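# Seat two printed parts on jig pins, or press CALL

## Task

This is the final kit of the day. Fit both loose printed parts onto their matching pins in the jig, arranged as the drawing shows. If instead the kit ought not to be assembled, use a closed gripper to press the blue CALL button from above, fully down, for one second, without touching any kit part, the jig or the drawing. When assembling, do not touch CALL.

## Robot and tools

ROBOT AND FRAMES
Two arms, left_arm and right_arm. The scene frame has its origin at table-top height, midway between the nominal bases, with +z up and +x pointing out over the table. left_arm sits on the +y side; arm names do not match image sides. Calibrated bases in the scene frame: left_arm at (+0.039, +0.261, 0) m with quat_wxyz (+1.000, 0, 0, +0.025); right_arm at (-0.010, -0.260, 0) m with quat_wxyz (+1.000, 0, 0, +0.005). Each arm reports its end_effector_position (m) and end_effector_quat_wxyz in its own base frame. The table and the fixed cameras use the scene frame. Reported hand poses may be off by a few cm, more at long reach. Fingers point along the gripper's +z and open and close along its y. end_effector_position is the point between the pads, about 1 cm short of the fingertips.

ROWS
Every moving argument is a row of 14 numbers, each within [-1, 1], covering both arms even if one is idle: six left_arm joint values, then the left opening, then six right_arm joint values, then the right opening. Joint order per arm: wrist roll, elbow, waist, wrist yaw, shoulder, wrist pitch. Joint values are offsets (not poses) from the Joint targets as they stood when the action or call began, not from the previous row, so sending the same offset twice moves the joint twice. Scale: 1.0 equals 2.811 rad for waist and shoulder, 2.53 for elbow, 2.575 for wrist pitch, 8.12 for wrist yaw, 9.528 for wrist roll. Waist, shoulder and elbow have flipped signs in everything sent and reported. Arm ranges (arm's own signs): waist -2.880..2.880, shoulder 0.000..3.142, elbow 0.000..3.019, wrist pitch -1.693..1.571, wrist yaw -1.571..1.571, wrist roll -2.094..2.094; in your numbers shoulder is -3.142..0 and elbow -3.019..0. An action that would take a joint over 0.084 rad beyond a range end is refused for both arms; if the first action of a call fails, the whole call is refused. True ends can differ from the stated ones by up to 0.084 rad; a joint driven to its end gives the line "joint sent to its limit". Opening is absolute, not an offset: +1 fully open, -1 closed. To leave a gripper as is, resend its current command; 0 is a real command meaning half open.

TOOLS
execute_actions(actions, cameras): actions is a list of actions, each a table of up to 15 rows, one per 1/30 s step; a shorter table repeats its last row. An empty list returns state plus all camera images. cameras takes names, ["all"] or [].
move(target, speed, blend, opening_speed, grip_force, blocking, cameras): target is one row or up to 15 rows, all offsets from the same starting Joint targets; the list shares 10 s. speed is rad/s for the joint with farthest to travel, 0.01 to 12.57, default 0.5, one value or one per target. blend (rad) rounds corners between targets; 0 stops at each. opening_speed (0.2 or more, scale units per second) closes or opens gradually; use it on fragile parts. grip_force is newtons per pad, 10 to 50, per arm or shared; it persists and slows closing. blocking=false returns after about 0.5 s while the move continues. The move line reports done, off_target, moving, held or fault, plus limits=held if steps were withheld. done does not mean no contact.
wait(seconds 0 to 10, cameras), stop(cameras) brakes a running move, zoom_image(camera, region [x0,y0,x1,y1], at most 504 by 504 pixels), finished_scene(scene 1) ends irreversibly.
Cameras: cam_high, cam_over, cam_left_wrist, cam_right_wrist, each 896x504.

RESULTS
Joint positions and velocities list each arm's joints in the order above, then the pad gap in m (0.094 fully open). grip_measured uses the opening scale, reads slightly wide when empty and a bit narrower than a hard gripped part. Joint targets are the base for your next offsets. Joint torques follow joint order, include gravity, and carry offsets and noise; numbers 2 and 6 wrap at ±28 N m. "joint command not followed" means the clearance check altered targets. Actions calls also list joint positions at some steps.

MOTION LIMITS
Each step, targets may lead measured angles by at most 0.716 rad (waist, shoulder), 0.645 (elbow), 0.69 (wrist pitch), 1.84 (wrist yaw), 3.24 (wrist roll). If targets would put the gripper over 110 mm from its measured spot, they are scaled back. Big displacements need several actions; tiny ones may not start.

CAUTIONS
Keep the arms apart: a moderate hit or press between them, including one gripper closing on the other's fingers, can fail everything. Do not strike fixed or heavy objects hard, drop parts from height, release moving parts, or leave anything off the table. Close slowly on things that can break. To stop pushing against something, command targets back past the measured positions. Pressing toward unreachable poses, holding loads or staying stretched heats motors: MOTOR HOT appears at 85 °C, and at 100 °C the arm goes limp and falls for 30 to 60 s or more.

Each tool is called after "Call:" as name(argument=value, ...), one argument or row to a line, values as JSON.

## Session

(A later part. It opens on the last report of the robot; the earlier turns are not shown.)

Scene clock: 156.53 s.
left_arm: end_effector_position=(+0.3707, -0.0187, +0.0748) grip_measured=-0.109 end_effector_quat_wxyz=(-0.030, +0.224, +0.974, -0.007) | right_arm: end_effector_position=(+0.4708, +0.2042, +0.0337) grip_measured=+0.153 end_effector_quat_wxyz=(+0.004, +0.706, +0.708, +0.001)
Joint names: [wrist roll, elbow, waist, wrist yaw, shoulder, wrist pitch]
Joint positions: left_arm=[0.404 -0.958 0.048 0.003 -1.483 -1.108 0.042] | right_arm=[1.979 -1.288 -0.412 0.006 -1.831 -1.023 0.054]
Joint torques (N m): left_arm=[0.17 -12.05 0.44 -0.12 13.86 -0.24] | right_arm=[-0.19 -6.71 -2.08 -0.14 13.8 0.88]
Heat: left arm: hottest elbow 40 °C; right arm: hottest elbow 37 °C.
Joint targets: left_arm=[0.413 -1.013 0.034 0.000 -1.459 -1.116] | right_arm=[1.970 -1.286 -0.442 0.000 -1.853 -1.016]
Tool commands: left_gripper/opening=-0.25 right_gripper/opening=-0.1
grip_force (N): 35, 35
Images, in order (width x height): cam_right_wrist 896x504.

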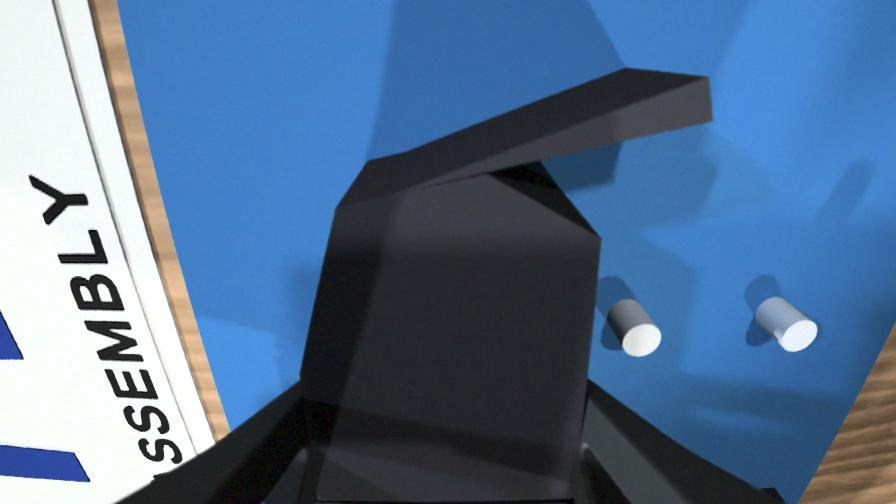

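Call:
zoom_image(
  camera="cam_right_wrist",
  region=[590, 260, 840, 380],
)

Call:
zoom_image(
  camera="cam_right_wrist",
  region=[320, 130, 480, 230],
)

Scaled by 2.016 from the camera's 896x504 image, which has a finer 1280x720 frame.

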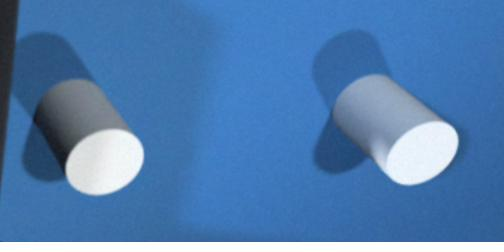

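Scaled by 3.150 from the camera's 896x504 image, which has a finer 1280x720 frame.

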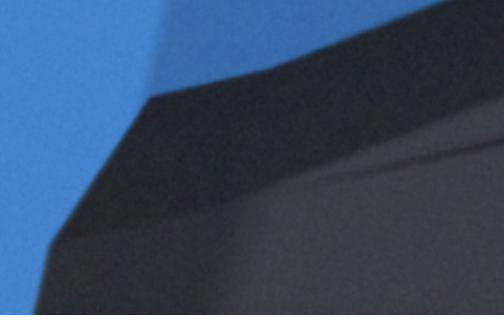

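Call:
zoom_image(
  camera="cam_right_wrist",
  region=[480, 20, 720, 260],
)

Scaled by 2.100 from the camera's 896x504 image, which has a finer 1280x720 frame.

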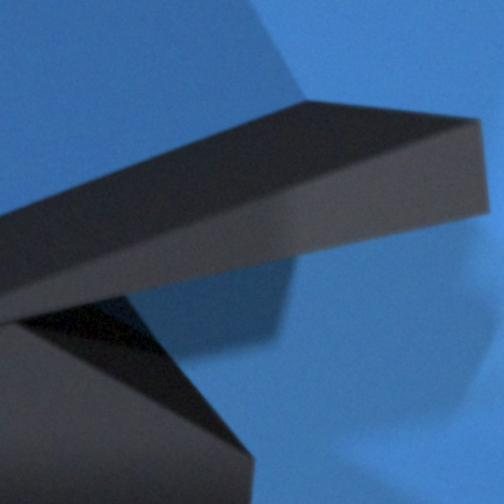

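Call:
move(
  target=[0,0,0,0,0,0,-0.25,0,0,0.0121,0,-0.0053,0,-0.1],
  speed=0.1,
  cameras=["cam_right_wrist"],
)

Scene clock: 176.33 s.
left_arm: end_effector_position=(+0.3707, -0.0187, +0.0748) grip_measured=-0.109 end_effector_quat_wxyz=(-0.030, +0.224, +0.974, -0.007) | right_arm: end_effector_position=(+0.4707, +0.2042, +0.0335) grip_measured=+0.153 end_effector_quat_wxyz=(+0.004, +0.706, +0.708, +0.001)
Joint names: [wrist roll, elbow, waist, wrist yaw, shoulder, wrist pitch]
Joint positions: left_arm=[0.404 -0.958 0.048 0.003 -1.483 -1.108 0.042] | right_arm=[1.979 -1.288 -0.412 0.006 -1.831 -1.023 0.054]
Joint torques (N m): left_arm=[0.16 -12.31 0.15 -0.11 13.45 -0.39] | right_arm=[-0.19 -6.71 0.5 -0.13 12.51 0.92]
Heat: left arm: hottest elbow 41 °C; right arm: hottest elbow 36 °C.
Joint targets: left_arm=[0.413 -1.013 0.034 0.000 -1.459 -1.116] | right_arm=[1.970 -1.286 -0.408 0.000 -1.868 -1.016]
grip_force (N): 35, 35
move: off_target (left_arm, right_arm); left_arm: the elbow is farthest, 0.055 rad from its target; right_arm: the shoulder is farthest, 0.037 rad from its target
Images, in order (width x height): cam_right_wrist 896x504.

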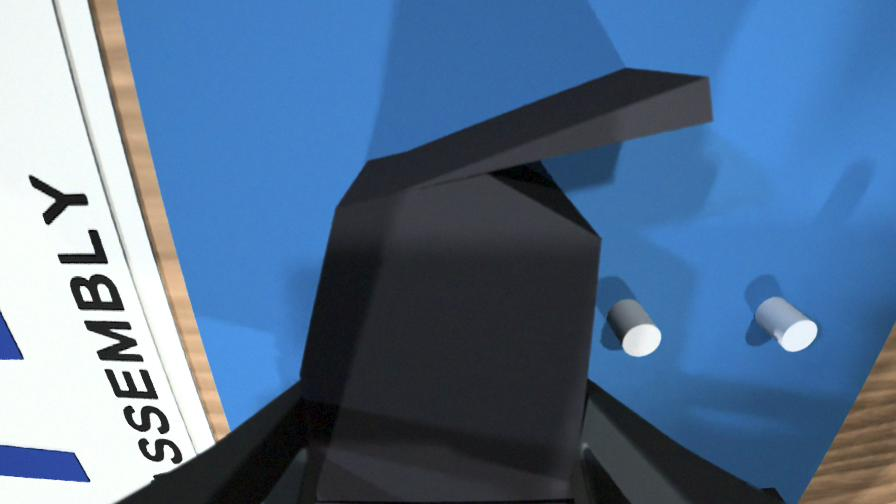

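Call:
move(
  target=[
    [0,0,0,0,0,0,-0.25,0,-0.01344,0,0,0.01708,0,-0.1],
    [0,0,0,0,0,0,-0.25,0,-0.01344,0,0,0.01708,0,0.5],
    [0,0,0,0,0,0,-0.25,0,-0.03518,0,0,0.03522,-0.03845,0.5],
    [0,0,0,0,0,0,-0.25,0,-0.05826,0,0,0.0503,-0.07751,0.5],
  ],
  speed=[0.1,0.1,0.12,0.25],
  blend=[0,0,0.02,0],
  opening_speed=0.8,
  cameras=["cam_right_wrist", "cam_over"],
)

Scene clock: 183.33 s.
left_arm: end_effector_position=(+0.3707, -0.0187, +0.0748) grip_measured=-0.109 end_effector_quat_wxyz=(-0.030, +0.224, +0.974, -0.007) | right_arm: end_effector_position=(+0.4733, +0.2061, +0.1171) grip_measured=+0.499 end_effector_quat_wxyz=(+0.005, +0.706, +0.708, +0.011)
Joint names: [wrist roll, elbow, waist, wrist yaw, shoulder, wrist pitch]
Joint positions: left_arm=[0.404 -0.958 0.048 0.003 -1.483 -1.108 0.042] | right_arm=[1.979 -1.392 -0.412 0.002 -1.734 -1.204 0.07]
Joint torques (N m): left_arm=[0.18 -12.25 0.44 -0.1 14.1 -0.47] | right_arm=[-0.18 -10.51 0.5 0.05 15.97 0.1]
Heat: left arm: hottest elbow 41 °C; right arm: hottest elbow 36 °C.
Joint targets: left_arm=[0.413 -1.013 0.034 0.000 -1.459 -1.116] | right_arm=[1.970 -1.434 -0.408 0.000 -1.727 -1.216]
grip_force (N): 35, 35
move: off_target (left_arm, right_arm); left_arm: the elbow is farthest, 0.055 rad from its target; right_arm: the elbow is farthest, 0.042 rad from its target
Images, in order (width x height): cam_over 896x504, cam_right_wrist 896x504.

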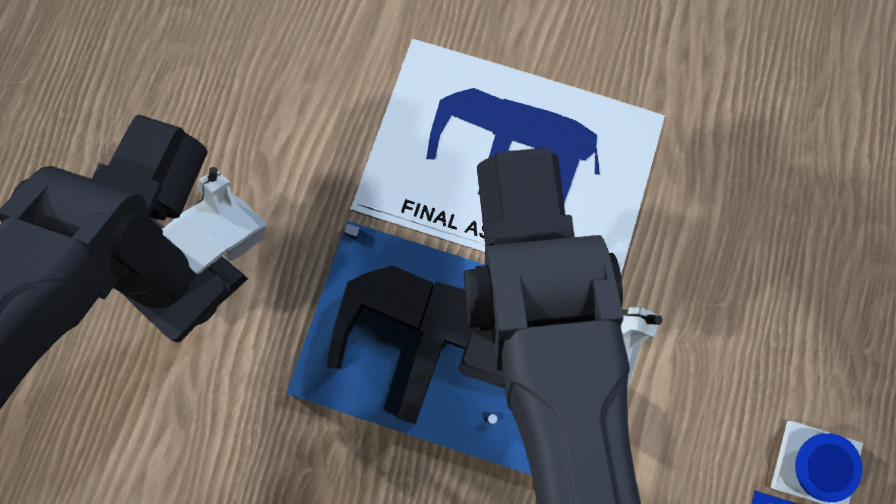

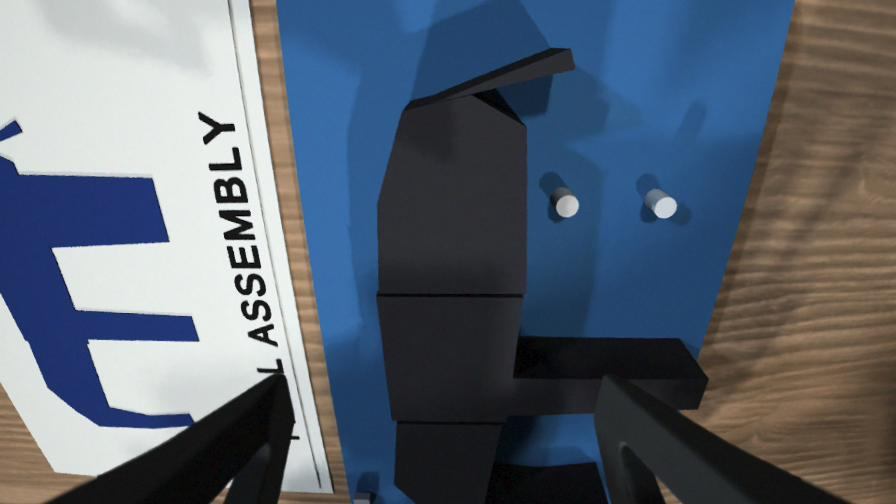

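Call:
move(
  target=[-0.12427,-0.08407,0.28175,0,-0.08076,0.01961,-0.25,0,0,0.16293,0,0,0,0.5],
  speed=0.8,
  cameras=["cam_left_wrist", "cam_over"],
)

Scene clock: 193.80 s.
left_arm: end_effector_position=(+0.3121, -0.3371, +0.0640) grip_measured=-0.110 end_effector_quat_wxyz=(-0.006, +0.030, +1.000, +0.005) | right_arm: end_effector_position=(+0.5157, -0.0236, +0.1171) grip_measured=+0.499 end_effector_quat_wxyz=(+0.007, +0.848, +0.530, +0.010)
Joint names: [wrist roll, elbow, waist, wrist yaw, shoulder, wrist pitch]
Joint positions: left_arm=[-0.762 -1.167 0.822 0.002 -1.68 -1.074 0.042] | right_arm=[1.979 -1.392 0.045 0 -1.734 -1.204 0.07]
Joint torques (N m): left_arm=[0 -12.56 2.02 -0.12 14.21 0.29] | right_arm=[-0.18 -10.48 0.5 0.09 16.03 0.23]
Heat: left arm: hottest elbow 41 °C; right arm: hottest elbow 38 °C.
Joint targets: left_arm=[-0.771 -1.226 0.826 0.000 -1.686 -1.065] | right_arm=[1.970 -1.434 0.050 -0.001 -1.727 -1.215]
grip_force (N): 35, 35
move: off_target (left_arm, right_arm); left_arm: the elbow is farthest, 0.059 rad from its target; right_arm: the elbow is farthest, 0.042 rad from its target
Images, in order (width x height): cam_over 896x504, cam_left_wrist 896x504.

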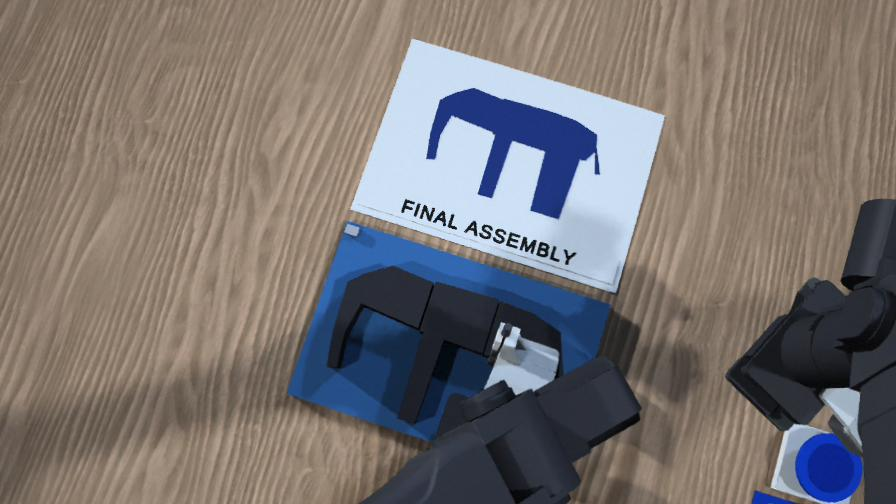

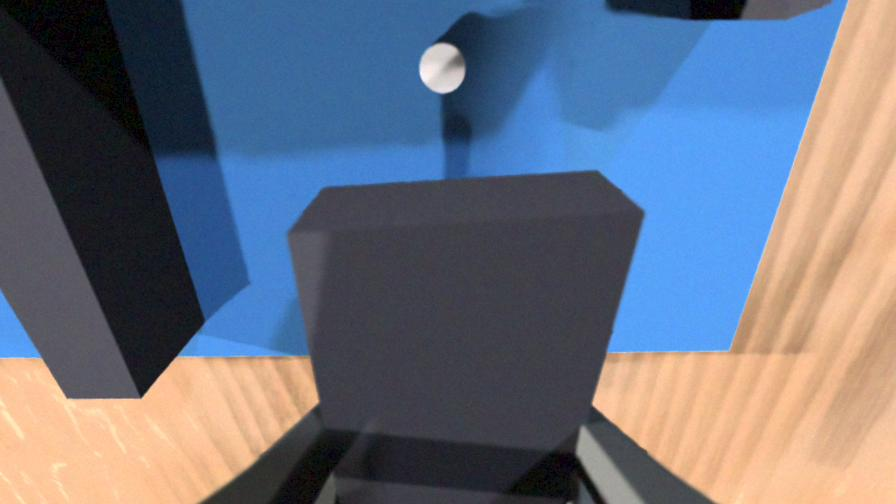

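Call:
zoom_image(
  camera="cam_over",
  region=[410, 70, 620, 240],
)

Call:
zoom_image(
  camera="cam_over",
  region=[380, 250, 620, 440],
)

Call:
zoom_image(
  camera="cam_left_wrist",
  region=[260, 140, 680, 504],
)

Scaled by 2.400 from the camera's 896x504 image, which has a finer 1280x720 frame.

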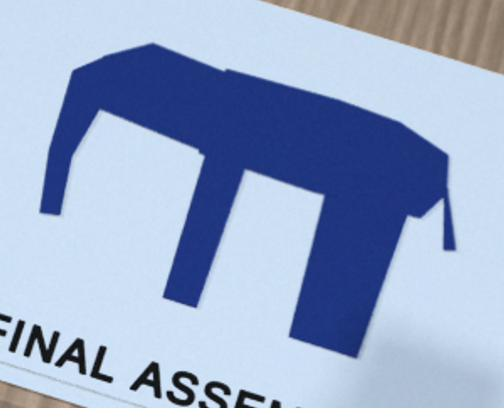

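Scaled by 2.100 from the camera's 896x504 image, which has a finer 1280x720 frame.

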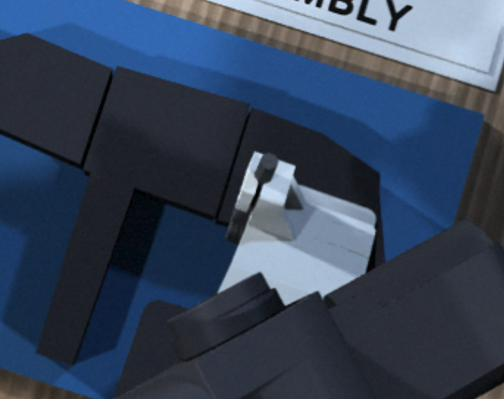

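Scaled by 1.200 from the camera's 896x504 image, which has a finer 1280x720 frame.

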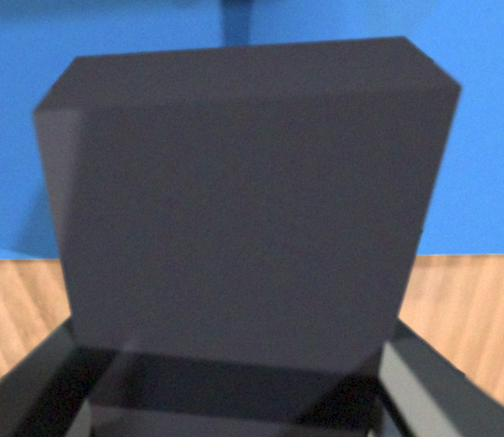

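Call:
move(
  target=[0.00504,-0.00968,-0.01885,0,-0.008,0.0031,-0.25,0,0,0,0,0,0,0.5],
  speed=0.3,
  cameras=["cam_left_wrist"],
)

Scene clock: 204.23 s.
left_arm: end_effector_position=(+0.3331, -0.3323, +0.0624) grip_measured=-0.110 end_effector_quat_wxyz=(-0.003, +0.025, +1.000, +0.001) | right_arm: end_effector_position=(+0.5157, -0.0236, +0.1171) grip_measured=+0.499 end_effector_quat_wxyz=(+0.007, +0.848, +0.530, +0.010)
Joint names: [wrist roll, elbow, waist, wrist yaw, shoulder, wrist pitch]
Joint positions: left_arm=[-0.733 -1.191 0.782 0.002 -1.702 -1.066 0.042] | right_arm=[1.979 -1.392 0.045 0 -1.734 -1.204 0.07]
Joint torques (N m): left_arm=[0.16 -12.6 0.79 -0.16 14.74 0.31] | right_arm=[-0.2 -10.5 0.5 0.09 15.97 0.27]
Heat: left arm: hottest elbow 41 °C; right arm: hottest elbow 39 °C.
Joint targets: left_arm=[-0.723 -1.250 0.773 0.000 -1.708 -1.057] | right_arm=[1.970 -1.434 0.050 -0.001 -1.727 -1.215]
grip_force (N): 35, 35
move: off_target (left_arm, right_arm); left_arm: the elbow is farthest, 0.059 rad from its target; right_arm: the elbow is farthest, 0.042 rad from its target
Images, in order (width x height): cam_left_wrist 896x504.

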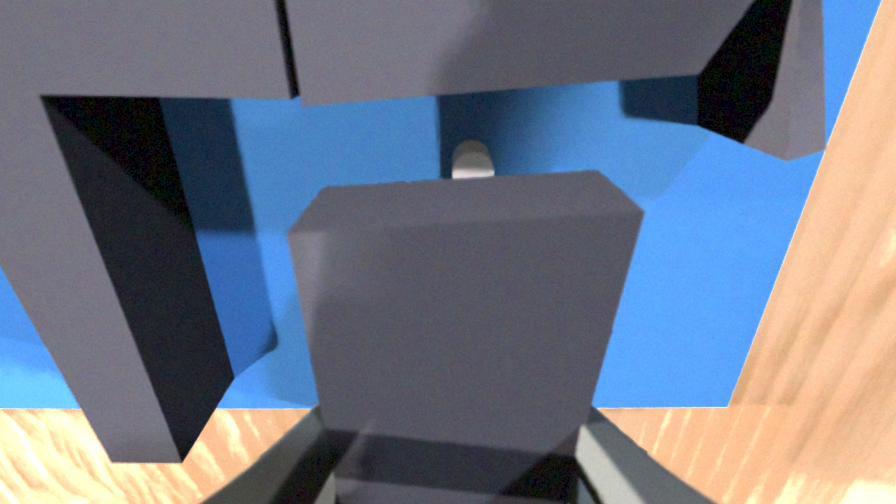

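Call:
zoom_image(
  camera="cam_left_wrist",
  region=[260, 40, 560, 240],
)

Call:
zoom_image(
  camera="cam_left_wrist",
  region=[560, 0, 860, 240],
)

Scaled by 1.680 from the camera's 896x504 image, which has a finer 1280x720 frame.

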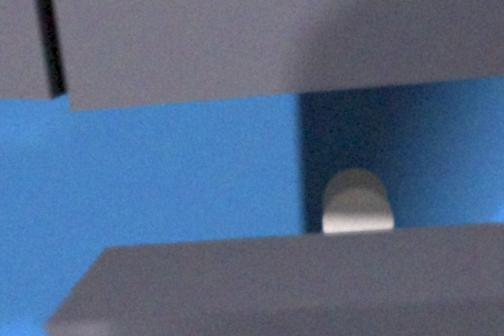

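Scaled by 1.680 from the camera's 896x504 image, which has a finer 1280x720 frame.

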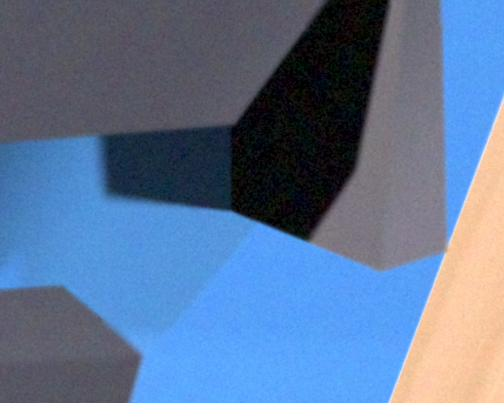

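Call:
move(
  target=[0.00147,-0.01308,-0.0064,0,-0.00768,-0.01049,-0.25,0,0,0,0,0,0,0.5],
  speed=0.2,
  cameras=["cam_left_wrist"],
)

Call:
zoom_image(
  camera="cam_left_wrist",
  region=[260, 60, 660, 260],
)

Scene clock: 213.60 s.
left_arm: end_effector_position=(+0.3451, -0.3346, +0.0638) grip_measured=-0.110 end_effector_quat_wxyz=(-0.002, +0.025, +1.000, +0.001) | right_arm: end_effector_position=(+0.5157, -0.0236, +0.1171) grip_measured=+0.499 end_effector_quat_wxyz=(+0.007, +0.848, +0.530, +0.010)
Joint names: [wrist roll, elbow, waist, wrist yaw, shoulder, wrist pitch]
Joint positions: left_arm=[-0.719 -1.224 0.768 0.002 -1.723 -1.076 0.042] | right_arm=[1.979 -1.392 0.045 0 -1.734 -1.204 0.07]
Joint torques (N m): left_arm=[0.19 -12.62 0.15 -0.15 14.68 -0.34] | right_arm=[-0.18 -10.47 0.67 0.1 15.97 0.27]
Heat: left arm: hottest elbow 40 °C; right arm: hottest elbow 40 °C.
Joint targets: left_arm=[-0.709 -1.283 0.755 0.000 -1.730 -1.084] | right_arm=[1.970 -1.434 0.050 -0.001 -1.727 -1.215]
grip_force (N): 35, 35
move: off_target (left_arm, right_arm); left_arm: the elbow is farthest, 0.059 rad from its target; right_arm: the elbow is farthest, 0.042 rad from its target
Images, in order (width x height): cam_left_wrist 896x504.

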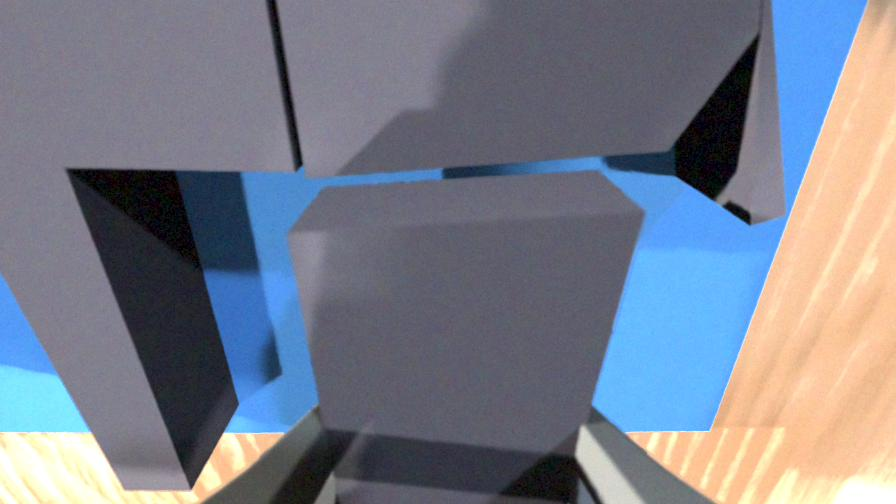

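Scaled by 1.260 from the camera's 896x504 image, which has a finer 1280x720 frame.

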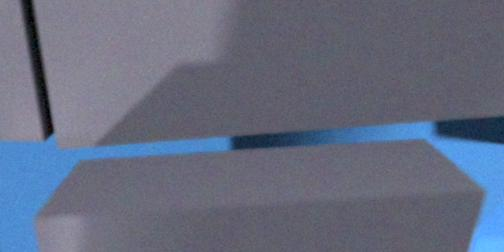

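Call:
move(
  target=[
    [0,0.0229,0,0,0,0,-0.25,0,0,0,0,0,0,0.5],
    [0,0.0319,0.00996,0,-0.01238,0.0259,-0.25,0,0,0,0,0,0,0.5],
  ],
  speed=[0.3,0.1],
  blend=[0.01,0],
  cameras=["cam_left_wrist"],
)

Call:
zoom_image(
  camera="cam_left_wrist",
  region=[260, 100, 740, 300],
)

Scene clock: 219.23 s.
left_arm: end_effector_position=(+0.3448, -0.3344, +0.0418) grip_measured=-0.110 end_effector_quat_wxyz=(-0.005, +0.025, +1.000, +0.003) | right_arm: end_effector_position=(+0.5157, -0.0236, +0.1171) grip_measured=+0.499 end_effector_quat_wxyz=(+0.007, +0.848, +0.530, +0.010)
Joint names: [wrist roll, elbow, waist, wrist yaw, shoulder, wrist pitch]
Joint positions: left_arm=[-0.718 -1.202 0.768 0.002 -1.755 -1.029 0.042] | right_arm=[1.979 -1.392 0.045 0 -1.734 -1.204 0.07]
Joint torques (N m): left_arm=[0.19 -7.41 2.78 -0.15 15.03 0.42] | right_arm=[-0.19 -10.5 0.67 0.08 16.03 0.29]
Heat: left arm: hottest elbow 40 °C; right arm: hottest elbow 41 °C.
Joint targets: left_arm=[-0.709 -1.202 0.783 0.000 -1.765 -1.017] | right_arm=[1.970 -1.434 0.050 -0.001 -1.727 -1.215]
grip_force (N): 35, 35
move: off_target (right_arm); right_arm: the elbow is farthest, 0.042 rad from its target
Images, in order (width x height): cam_left_wrist 896x504.

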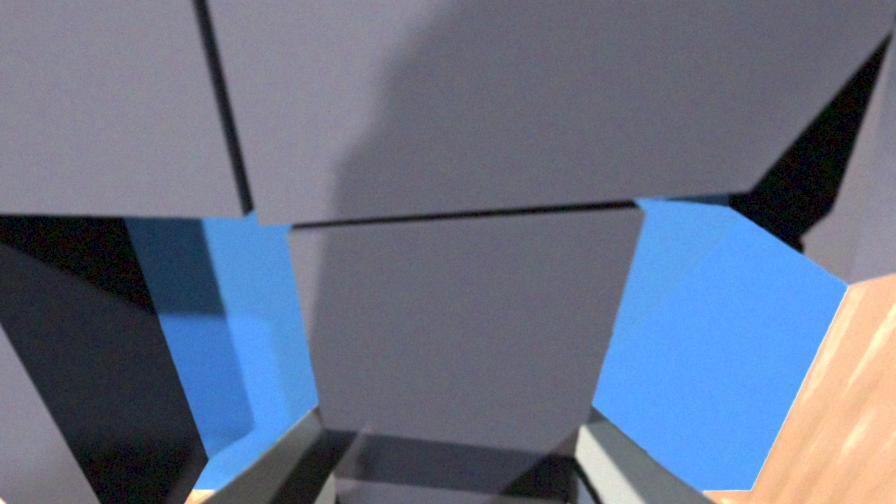

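Scaled by 1.050 from the camera's 896x504 image, which has a finer 1280x720 frame.

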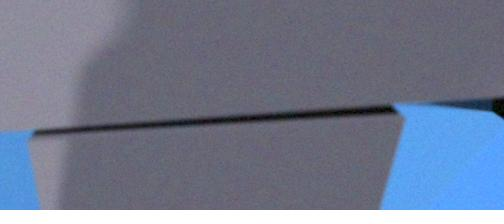

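Call:
move(
  target=[
    [0,0,0.01067,0,0.01014,0.00078,-0.25,0,0,0,0,0,0,0.5],
    [0,0,-0.0084,0,0.01014,0.00078,-0.25,0,0,0,0,0,0,0.5],
  ],
  speed=[0.15,0.2],
  blend=[0,0],
  cameras=["cam_left_wrist"],
)

Call:
zoom_image(
  camera="cam_left_wrist",
  region=[240, 140, 540, 260],
)

Call:
zoom_image(
  camera="cam_left_wrist",
  region=[540, 120, 840, 240],
)

Scene clock: 225.53 s.
left_arm: end_effector_position=(+0.3448, -0.3359, +0.0418) grip_measured=-0.110 end_effector_quat_wxyz=(-0.003, +0.027, +1.000, +0.002) | right_arm: end_effector_position=(+0.5157, -0.0236, +0.1171) grip_measured=+0.499 end_effector_quat_wxyz=(+0.007, +0.848, +0.530, +0.010)
Joint names: [wrist roll, elbow, waist, wrist yaw, shoulder, wrist pitch]
Joint positions: left_arm=[-0.718 -1.202 0.771 0.002 -1.755 -1.025 0.042] | right_arm=[1.979 -1.392 0.045 0 -1.734 -1.204 0.07]
Joint torques (N m): left_arm=[0.19 -7.32 0.5 -0.13 17.61 0.35] | right_arm=[-0.18 -10.52 0.67 0.09 15.91 0.21]
Heat: left arm: hottest elbow 39 °C; right arm: hottest elbow 41 °C.
Joint targets: left_arm=[-0.709 -1.202 0.759 0.000 -1.736 -1.015] | right_arm=[1.970 -1.434 0.050 -0.001 -1.727 -1.215]
grip_force (N): 35, 35
move: off_target (right_arm); right_arm: the elbow is farthest, 0.042 rad from its target
Images, in order (width x height): cam_left_wrist 896x504.

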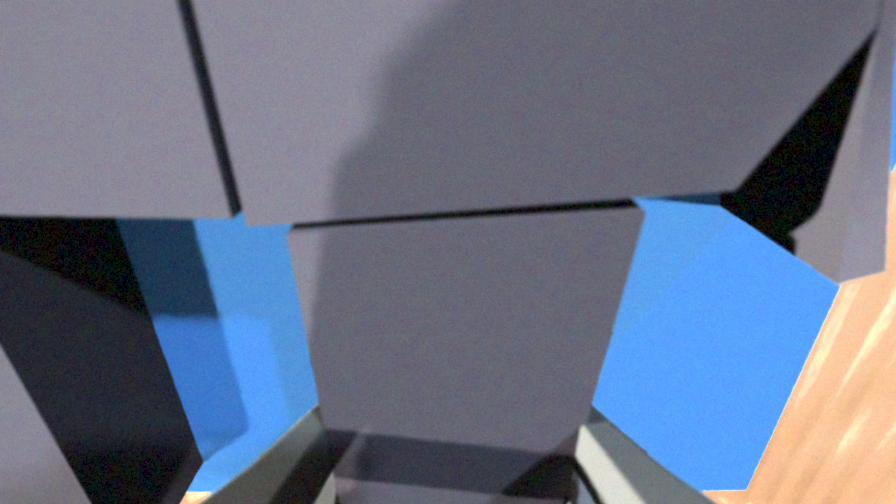

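Scaled by 1.680 from the camera's 896x504 image, which has a finer 1280x720 frame.

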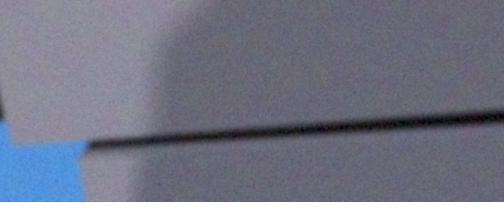

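Scaled by 1.680 from the camera's 896x504 image, which has a finer 1280x720 frame.

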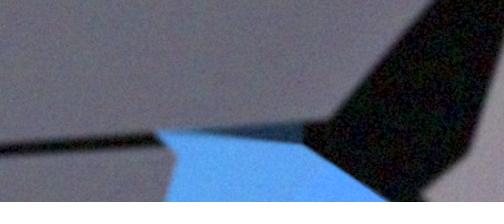

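Call:
move(
  target=[0,0.00553,0,0,-0.0144,0.0120,-0.25,0,0,0,0,0,0,0.5],
  speed=0.1,
  cameras=["cam_left_wrist"],
)

Scene clock: 229.27 s.
left_arm: end_effector_position=(+0.3470, -0.3380, +0.0402) grip_measured=-0.110 end_effector_quat_wxyz=(+0.003, +0.027, +1.000, -0.004) | right_arm: end_effector_position=(+0.5157, -0.0236, +0.1171) grip_measured=+0.499 end_effector_quat_wxyz=(+0.007, +0.848, +0.530, +0.010)
Joint names: [wrist roll, elbow, waist, wrist yaw, shoulder, wrist pitch]
Joint positions: left_arm=[-0.718 -1.197 0.771 0.002 -1.755 -1.003 0.042] | right_arm=[1.979 -1.392 0.045 0 -1.734 -1.204 0.07]
Joint torques (N m): left_arm=[0.15 -6.5 0.85 -0.18 13.68 0.87] | right_arm=[-0.18 -10.51 0.38 0.1 15.97 0.2]
Heat: left arm: hottest elbow 38 °C; right arm: hottest elbow 42 °C.
Joint targets: left_arm=[-0.709 -1.188 0.759 0.000 -1.777 -0.985] | right_arm=[1.970 -1.434 0.050 -0.001 -1.727 -1.215]
grip_force (N): 35, 35
move: off_target (right_arm); right_arm: the elbow is farthest, 0.042 rad from its target
Images, in order (width x height): cam_left_wrist 896x504.

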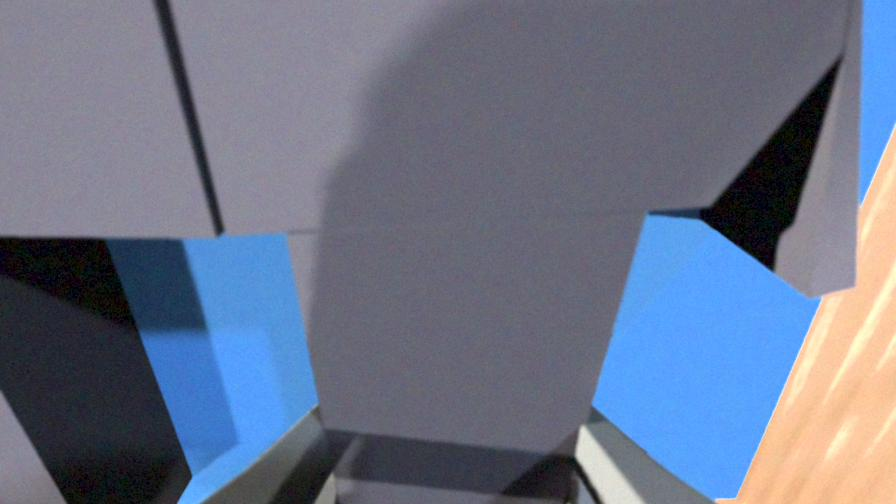

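Call:
move(
  target=[0,0.0040,0,0,0.0010,0.0023,-0.25,0,0,0,0,0,0,0.5],
  speed=0.1,
  cameras=["cam_left_wrist"],
)

Scene clock: 232.30 s.
left_arm: end_effector_position=(+0.3470, -0.3380, +0.0397) grip_measured=-0.110 end_effector_quat_wxyz=(+0.003, +0.027, +1.000, -0.004) | right_arm: end_effector_position=(+0.5157, -0.0236, +0.1171) grip_measured=+0.499 end_effector_quat_wxyz=(+0.007, +0.848, +0.530, +0.010)
Joint names: [wrist roll, elbow, waist, wrist yaw, shoulder, wrist pitch]
Joint positions: left_arm=[-0.718 -1.196 0.771 0.002 -1.755 -1.001 0.042] | right_arm=[1.979 -1.392 0.045 0 -1.734 -1.204 0.07]
Joint torques (N m): left_arm=[0.15 -5.82 0.97 -0.17 14.45 0.87] | right_arm=[-0.19 -10.47 0.73 0.09 16.03 0.2]
Heat: left arm: hottest elbow 38 °C; right arm: hottest elbow 42 °C.
Joint targets: left_arm=[-0.709 -1.178 0.759 0.000 -1.774 -0.979] | right_arm=[1.970 -1.434 0.050 -0.001 -1.727 -1.215]
grip_force (N): 35, 35
move: off_target (right_arm); right_arm: the elbow is farthest, 0.042 rad from its target
Images, in order (width x height): cam_left_wrist 896x504.

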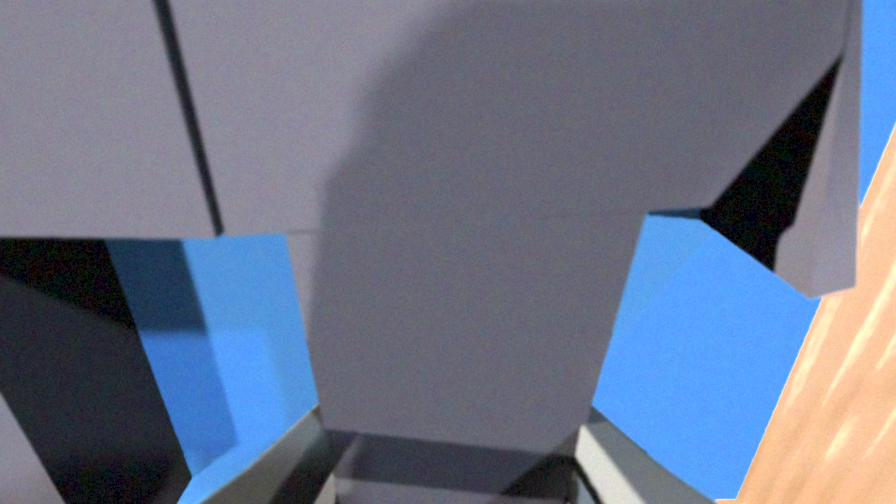

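Call:
move(
  target=[0,-0.0071,0,0,0.0200,-0.0200,-0.25,0,0,0,0,0,0,0.5],
  speed=0.1,
  cameras=[],
)

Scene clock: 239.40 s.
left_arm: end_effector_position=(+0.3435, -0.3346, +0.0419) grip_measured=-0.110 end_effector_quat_wxyz=(-0.003, +0.027, +1.000, +0.001) | right_arm: end_effector_position=(+0.5157, -0.0236, +0.1171) grip_measured=+0.499 end_effector_quat_wxyz=(+0.007, +0.848, +0.530, +0.010)
Joint names: [wrist roll, elbow, waist, wrist yaw, shoulder, wrist pitch]
Joint positions: left_arm=[-0.718 -1.196 0.771 0.002 -1.75 -1.022 0.042] | right_arm=[1.979 -1.392 0.045 0 -1.734 -1.204 0.07]
Joint torques (N m): left_arm=[0.15 -7.31 0.79 -0.16 18.67 -0.49] | right_arm=[-0.19 -10.48 0.73 0.09 15.85 0.25]
Heat: left arm: hottest elbow 37 °C; right arm: hottest elbow 42 °C.
Joint targets: left_arm=[-0.709 -1.196 0.759 0.000 -1.718 -1.030] | right_arm=[1.970 -1.434 0.050 -0.001 -1.727 -1.215]
grip_force (N): 35, 35
move: off_target (right_arm); right_arm: the elbow is farthest, 0.042 rad from its target
No camera images: "cameras" was empty.

Call:
move(
  target=[0,0,0,0,0,0.0101,-0.25,0,0,0,0,0,0,0.5],
  speed=0.1,
  cameras=["cam_left_wrist"],
)

Scene clock: 241.00 s.
left_arm: end_effector_position=(+0.3449, -0.3360, +0.0419) grip_measured=-0.110 end_effector_quat_wxyz=(+0.000, +0.027, +1.000, -0.002) | right_arm: end_effector_position=(+0.5157, -0.0236, +0.1171) grip_measured=+0.499 end_effector_quat_wxyz=(+0.007, +0.848, +0.530, +0.010)
Joint names: [wrist roll, elbow, waist, wrist yaw, shoulder, wrist pitch]
Joint positions: left_arm=[-0.718 -1.196 0.771 0.002 -1.75 -1.014 0.042] | right_arm=[1.979 -1.392 0.045 0 -1.734 -1.204 0.07]
Joint torques (N m): left_arm=[0.17 -7.28 0.5 -0.12 18.49 0.53] | right_arm=[-0.17 -10.5 0.67 0.09 15.97 0.23]
Heat: left arm: hottest elbow 37 °C; right arm: hottest elbow 43 °C.
Joint targets: left_arm=[-0.709 -1.196 0.759 0.000 -1.718 -1.004] | right_arm=[1.970 -1.434 0.050 -0.001 -1.727 -1.215]
grip_force (N): 35, 35
move: off_target (right_arm); right_arm: the elbow is farthest, 0.042 rad from its target
Images, in order (width x height): cam_left_wrist 896x504.

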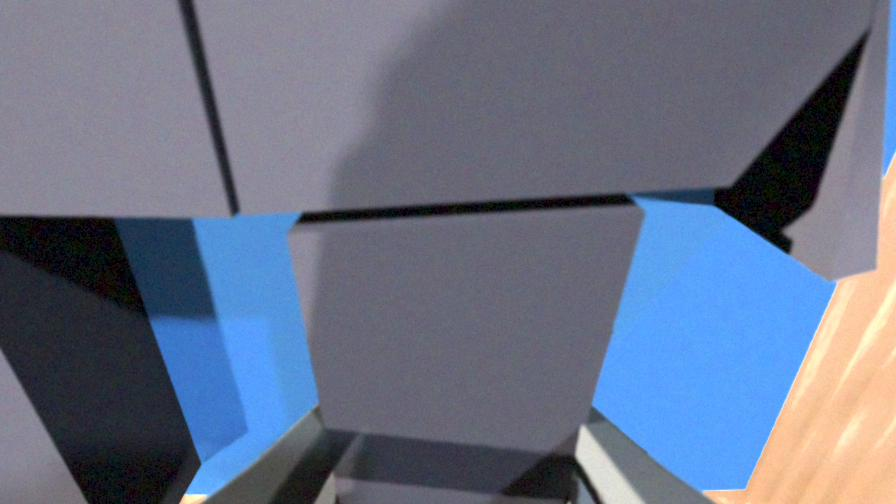

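Call:
zoom_image(
  camera="cam_left_wrist",
  region=[200, 130, 480, 290],
)

Call:
zoom_image(
  camera="cam_left_wrist",
  region=[540, 110, 820, 270],
)

Scaled by 1.800 from the camera's 896x504 image, which has a finer 1280x720 frame.

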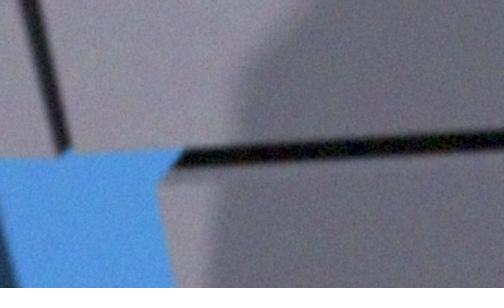

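Scaled by 1.800 from the camera's 896x504 image, which has a finer 1280x720 frame.

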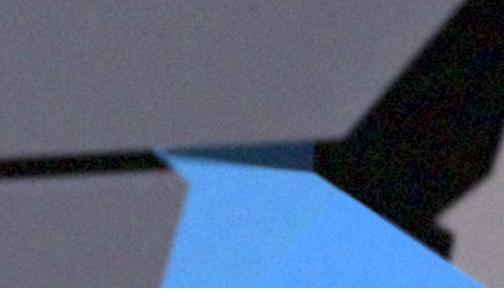

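Call:
move(
  target=[
    [0,0,0,0,-0.0142,0,-0.25,0,0,0,0,0,0,0.5],
    [0,0.00435,0,0,-0.0212,0.0100,-0.25,0,0,0,0,0,0,0.5],
  ],
  speed=0.06,
  cameras=["cam_left_wrist"],
)

Scene clock: 245.33 s.
left_arm: end_effector_position=(+0.3474, -0.3385, +0.0404) grip_measured=-0.111 end_effector_quat_wxyz=(+0.006, +0.027, +1.000, -0.007) | right_arm: end_effector_position=(+0.5157, -0.0236, +0.1171) grip_measured=+0.499 end_effector_quat_wxyz=(+0.007, +0.848, +0.530, +0.010)
Joint names: [wrist roll, elbow, waist, wrist yaw, shoulder, wrist pitch]
Joint positions: left_arm=[-0.718 -1.193 0.771 0.002 -1.752 -0.995 0.042] | right_arm=[1.979 -1.392 0.045 0 -1.734 -1.204 0.07]
Joint torques (N m): left_arm=[0.17 -6.63 0.56 -0.15 13.22 0.69] | right_arm=[-0.18 -10.52 0.62 0.11 15.91 0.21]
Heat: left arm: hottest elbow 37 °C; right arm: hottest elbow 43 °C.
Joint targets: left_arm=[-0.709 -1.185 0.759 0.000 -1.777 -0.978] | right_arm=[1.970 -1.434 0.050 -0.001 -1.727 -1.215]
grip_force (N): 35, 35
move: off_target (right_arm); right_arm: the elbow is farthest, 0.042 rad from its target
Images, in order (width x height): cam_left_wrist 896x504.

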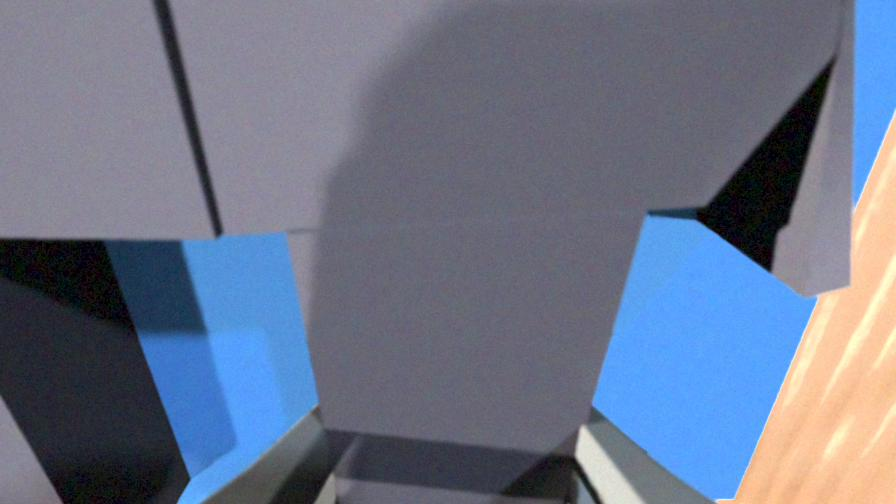

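Call:
move(
  target=[0,0,0,0,0,-0.0140,-0.25,0,0,0,0,0,0,0.5],
  speed=0.03,
  cameras=["cam_left_wrist"],
)

Scene clock: 247.63 s.
left_arm: end_effector_position=(+0.3463, -0.3374, +0.0403) grip_measured=-0.111 end_effector_quat_wxyz=(+0.003, +0.027, +1.000, -0.005) | right_arm: end_effector_position=(+0.5157, -0.0236, +0.1171) grip_measured=+0.499 end_effector_quat_wxyz=(+0.007, +0.848, +0.530, +0.010)
Joint names: [wrist roll, elbow, waist, wrist yaw, shoulder, wrist pitch]
Joint positions: left_arm=[-0.718 -1.193 0.771 0.002 -1.752 -1.001 0.042] | right_arm=[1.979 -1.392 0.045 0 -1.734 -1.204 0.07]
Joint torques (N m): left_arm=[0.15 -6.63 0.21 -0.17 13.68 -0.42] | right_arm=[-0.18 -10.56 0.56 0.1 15.97 0.27]
Heat: left arm: hottest elbow 37 °C; right arm: hottest elbow 43 °C.
Joint targets: left_arm=[-0.709 -1.185 0.759 0.000 -1.777 -1.014] | right_arm=[1.970 -1.434 0.050 -0.001 -1.727 -1.215]
grip_force (N): 35, 35
move: off_target (right_arm); right_arm: the elbow is farthest, 0.042 rad from its target
Images, in order (width x height): cam_left_wrist 896x504.

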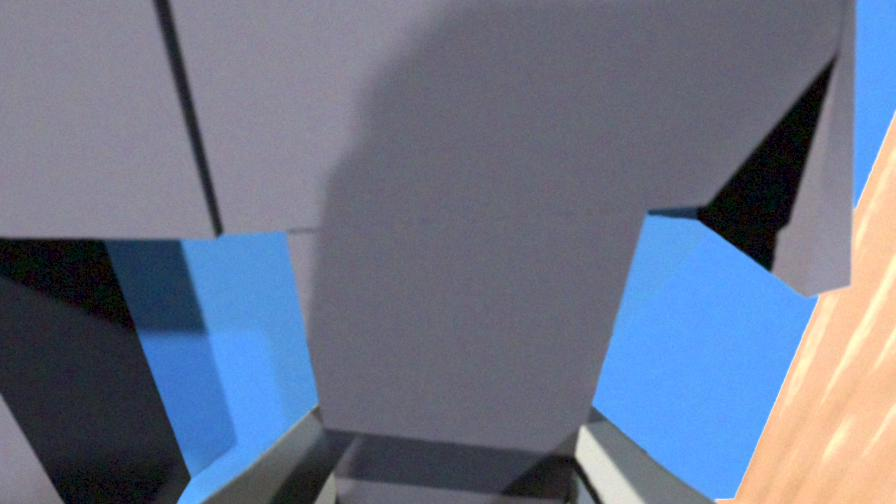

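Call:
move(
  target=[0,0,0,0,0.0040,-0.0040,-0.25,0,0,0,0,0,0,0.5],
  speed=0.03,
  cameras=["cam_left_wrist"],
)

Scene clock: 249.77 s.
left_arm: end_effector_position=(+0.3444, -0.3356, +0.0403) grip_measured=-0.111 end_effector_quat_wxyz=(+0.000, +0.027, +1.000, -0.001) | right_arm: end_effector_position=(+0.5157, -0.0236, +0.1171) grip_measured=+0.499 end_effector_quat_wxyz=(+0.007, +0.848, +0.530, +0.010)
Joint names: [wrist roll, elbow, waist, wrist yaw, shoulder, wrist pitch]
Joint positions: left_arm=[-0.717 -1.193 0.771 0.002 -1.752 -1.012 0.042] | right_arm=[1.979 -1.392 0.045 0 -1.734 -1.204 0.07]
Joint torques (N m): left_arm=[0.14 -6.6 0.44 -0.12 14.8 -0.42] | right_arm=[-0.19 -10.51 0.56 0.09 16.03 0.13]
Heat: left arm: hottest elbow 36 °C; right arm: hottest elbow 43 °C.
Joint targets: left_arm=[-0.709 -1.185 0.759 0.000 -1.766 -1.025] | right_arm=[1.970 -1.434 0.050 -0.001 -1.727 -1.215]
grip_force (N): 35, 35
move: off_target (right_arm); right_arm: the elbow is farthest, 0.042 rad from its target
Images, in order (width x height): cam_left_wrist 896x504.

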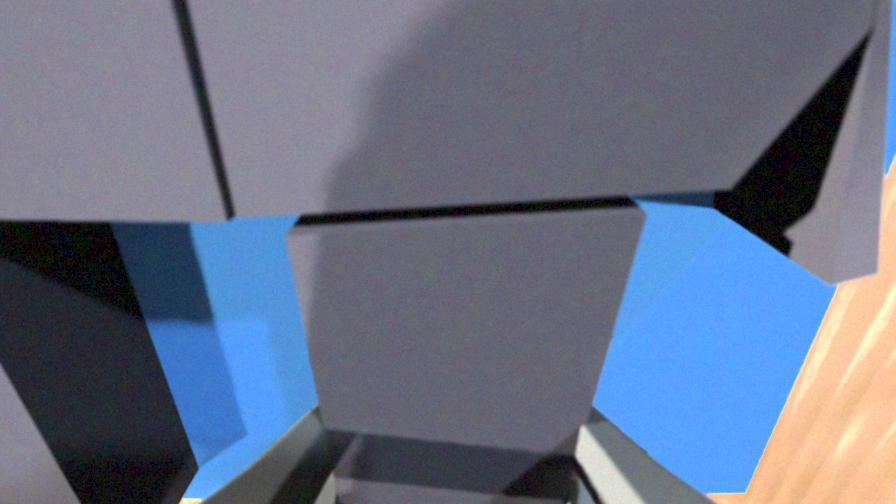

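Call:
execute_actions(
  actions=[],
  cameras=["cam_over","cam_right_wrist","cam_high"],
)

Scene clock: 250.20 s.
left_arm: end_effector_position=(+0.3444, -0.3355, +0.0403) grip_measured=-0.111 end_effector_quat_wxyz=(-0.001, +0.027, +1.000, -0.001) | right_arm: end_effector_position=(+0.5157, -0.0236, +0.1171) grip_measured=+0.499 end_effector_quat_wxyz=(+0.007, +0.848, +0.530, +0.010)
Joint names: [wrist roll, elbow, waist, wrist yaw, shoulder, wrist pitch]
Joint positions: left_arm=[-0.717 -1.193 0.771 0.002 -1.752 -1.012 0.042] | right_arm=[1.979 -1.392 0.045 0 -1.734 -1.204 0.07]
Joint velocities: within noise
Joint torques (N m): left_arm=[0.15 -6.6 0.79 -0.16 14.21 -0.44] | right_arm=[-0.18 -10.45 0.73 0.09 15.97 0.23]
Motor temperatures (°C): left_arm=[26 36 24 25 28 23 26] | right_arm=[24 43 23 22 33 24 27]
Heat: left arm: hottest elbow 36 °C; right arm: hottest elbow 43 °C.
Joint targets: left_arm=[-0.709 -1.185 0.759 0.000 -1.766 -1.025] | right_arm=[1.970 -1.434 0.050 -0.001 -1.727 -1.215]
Tool commands: left_gripper/opening=-0.25 right_gripper/opening=+0.5
grip_force (N): 35, 35
Images, in order (width x height): cam_high 896x504, cam_over 896x504, cam_right_wrist 896x504.

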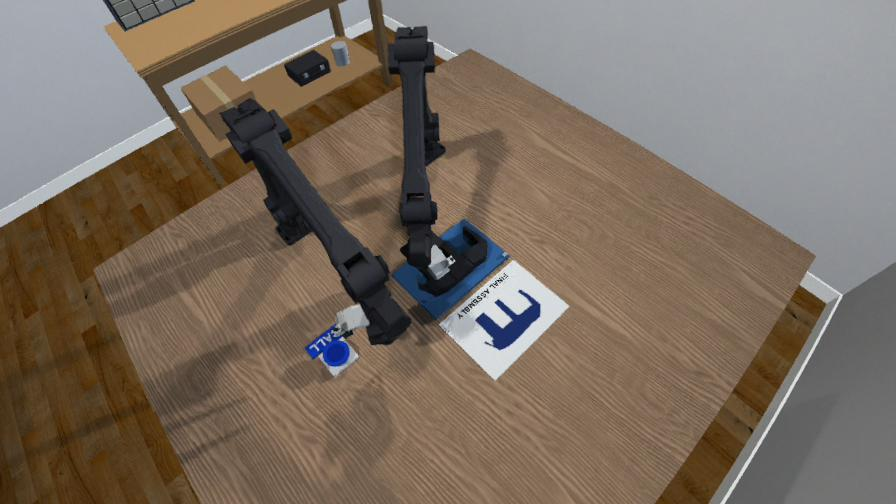

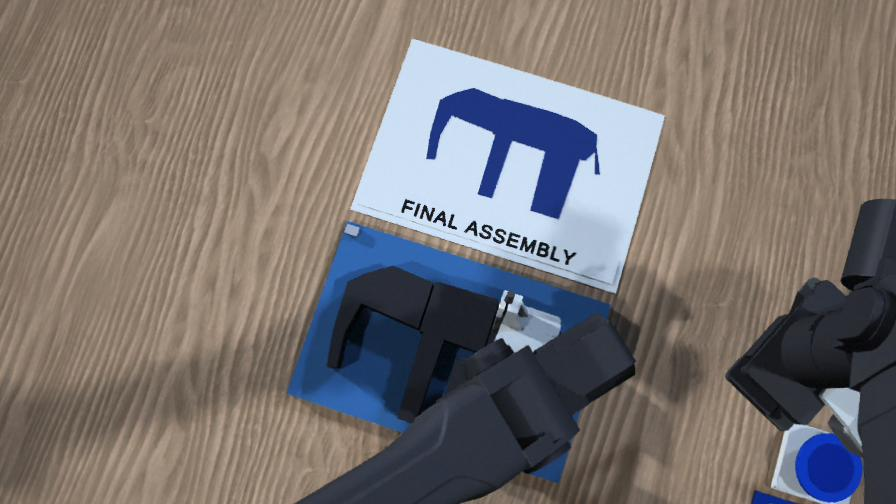

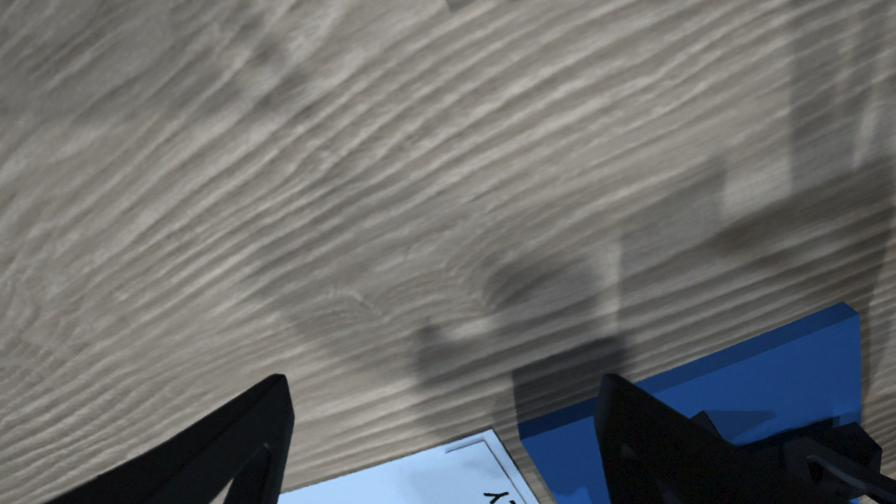

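Call:
zoom_image(
  camera="cam_over",
  region=[480, 90, 620, 230],
)

Call:
zoom_image(
  camera="cam_over",
  region=[390, 60, 670, 270],
)

Scaled by 3.600 from the camera's 896x504 image, which has a finer 1280x720 frame.

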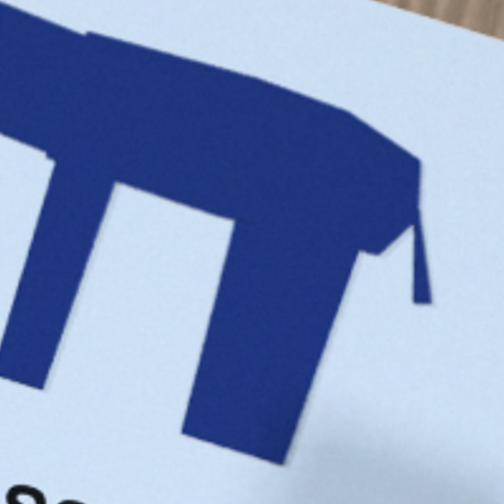

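Scaled by 1.800 from the camera's 896x504 image, which has a finer 1280x720 frame.

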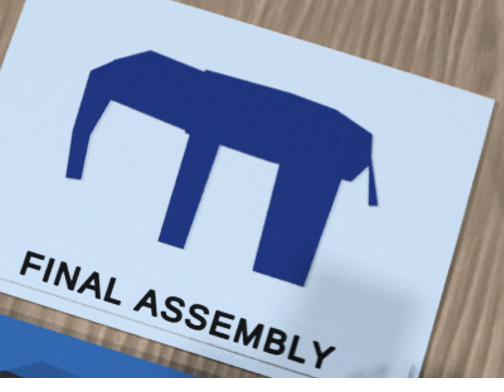

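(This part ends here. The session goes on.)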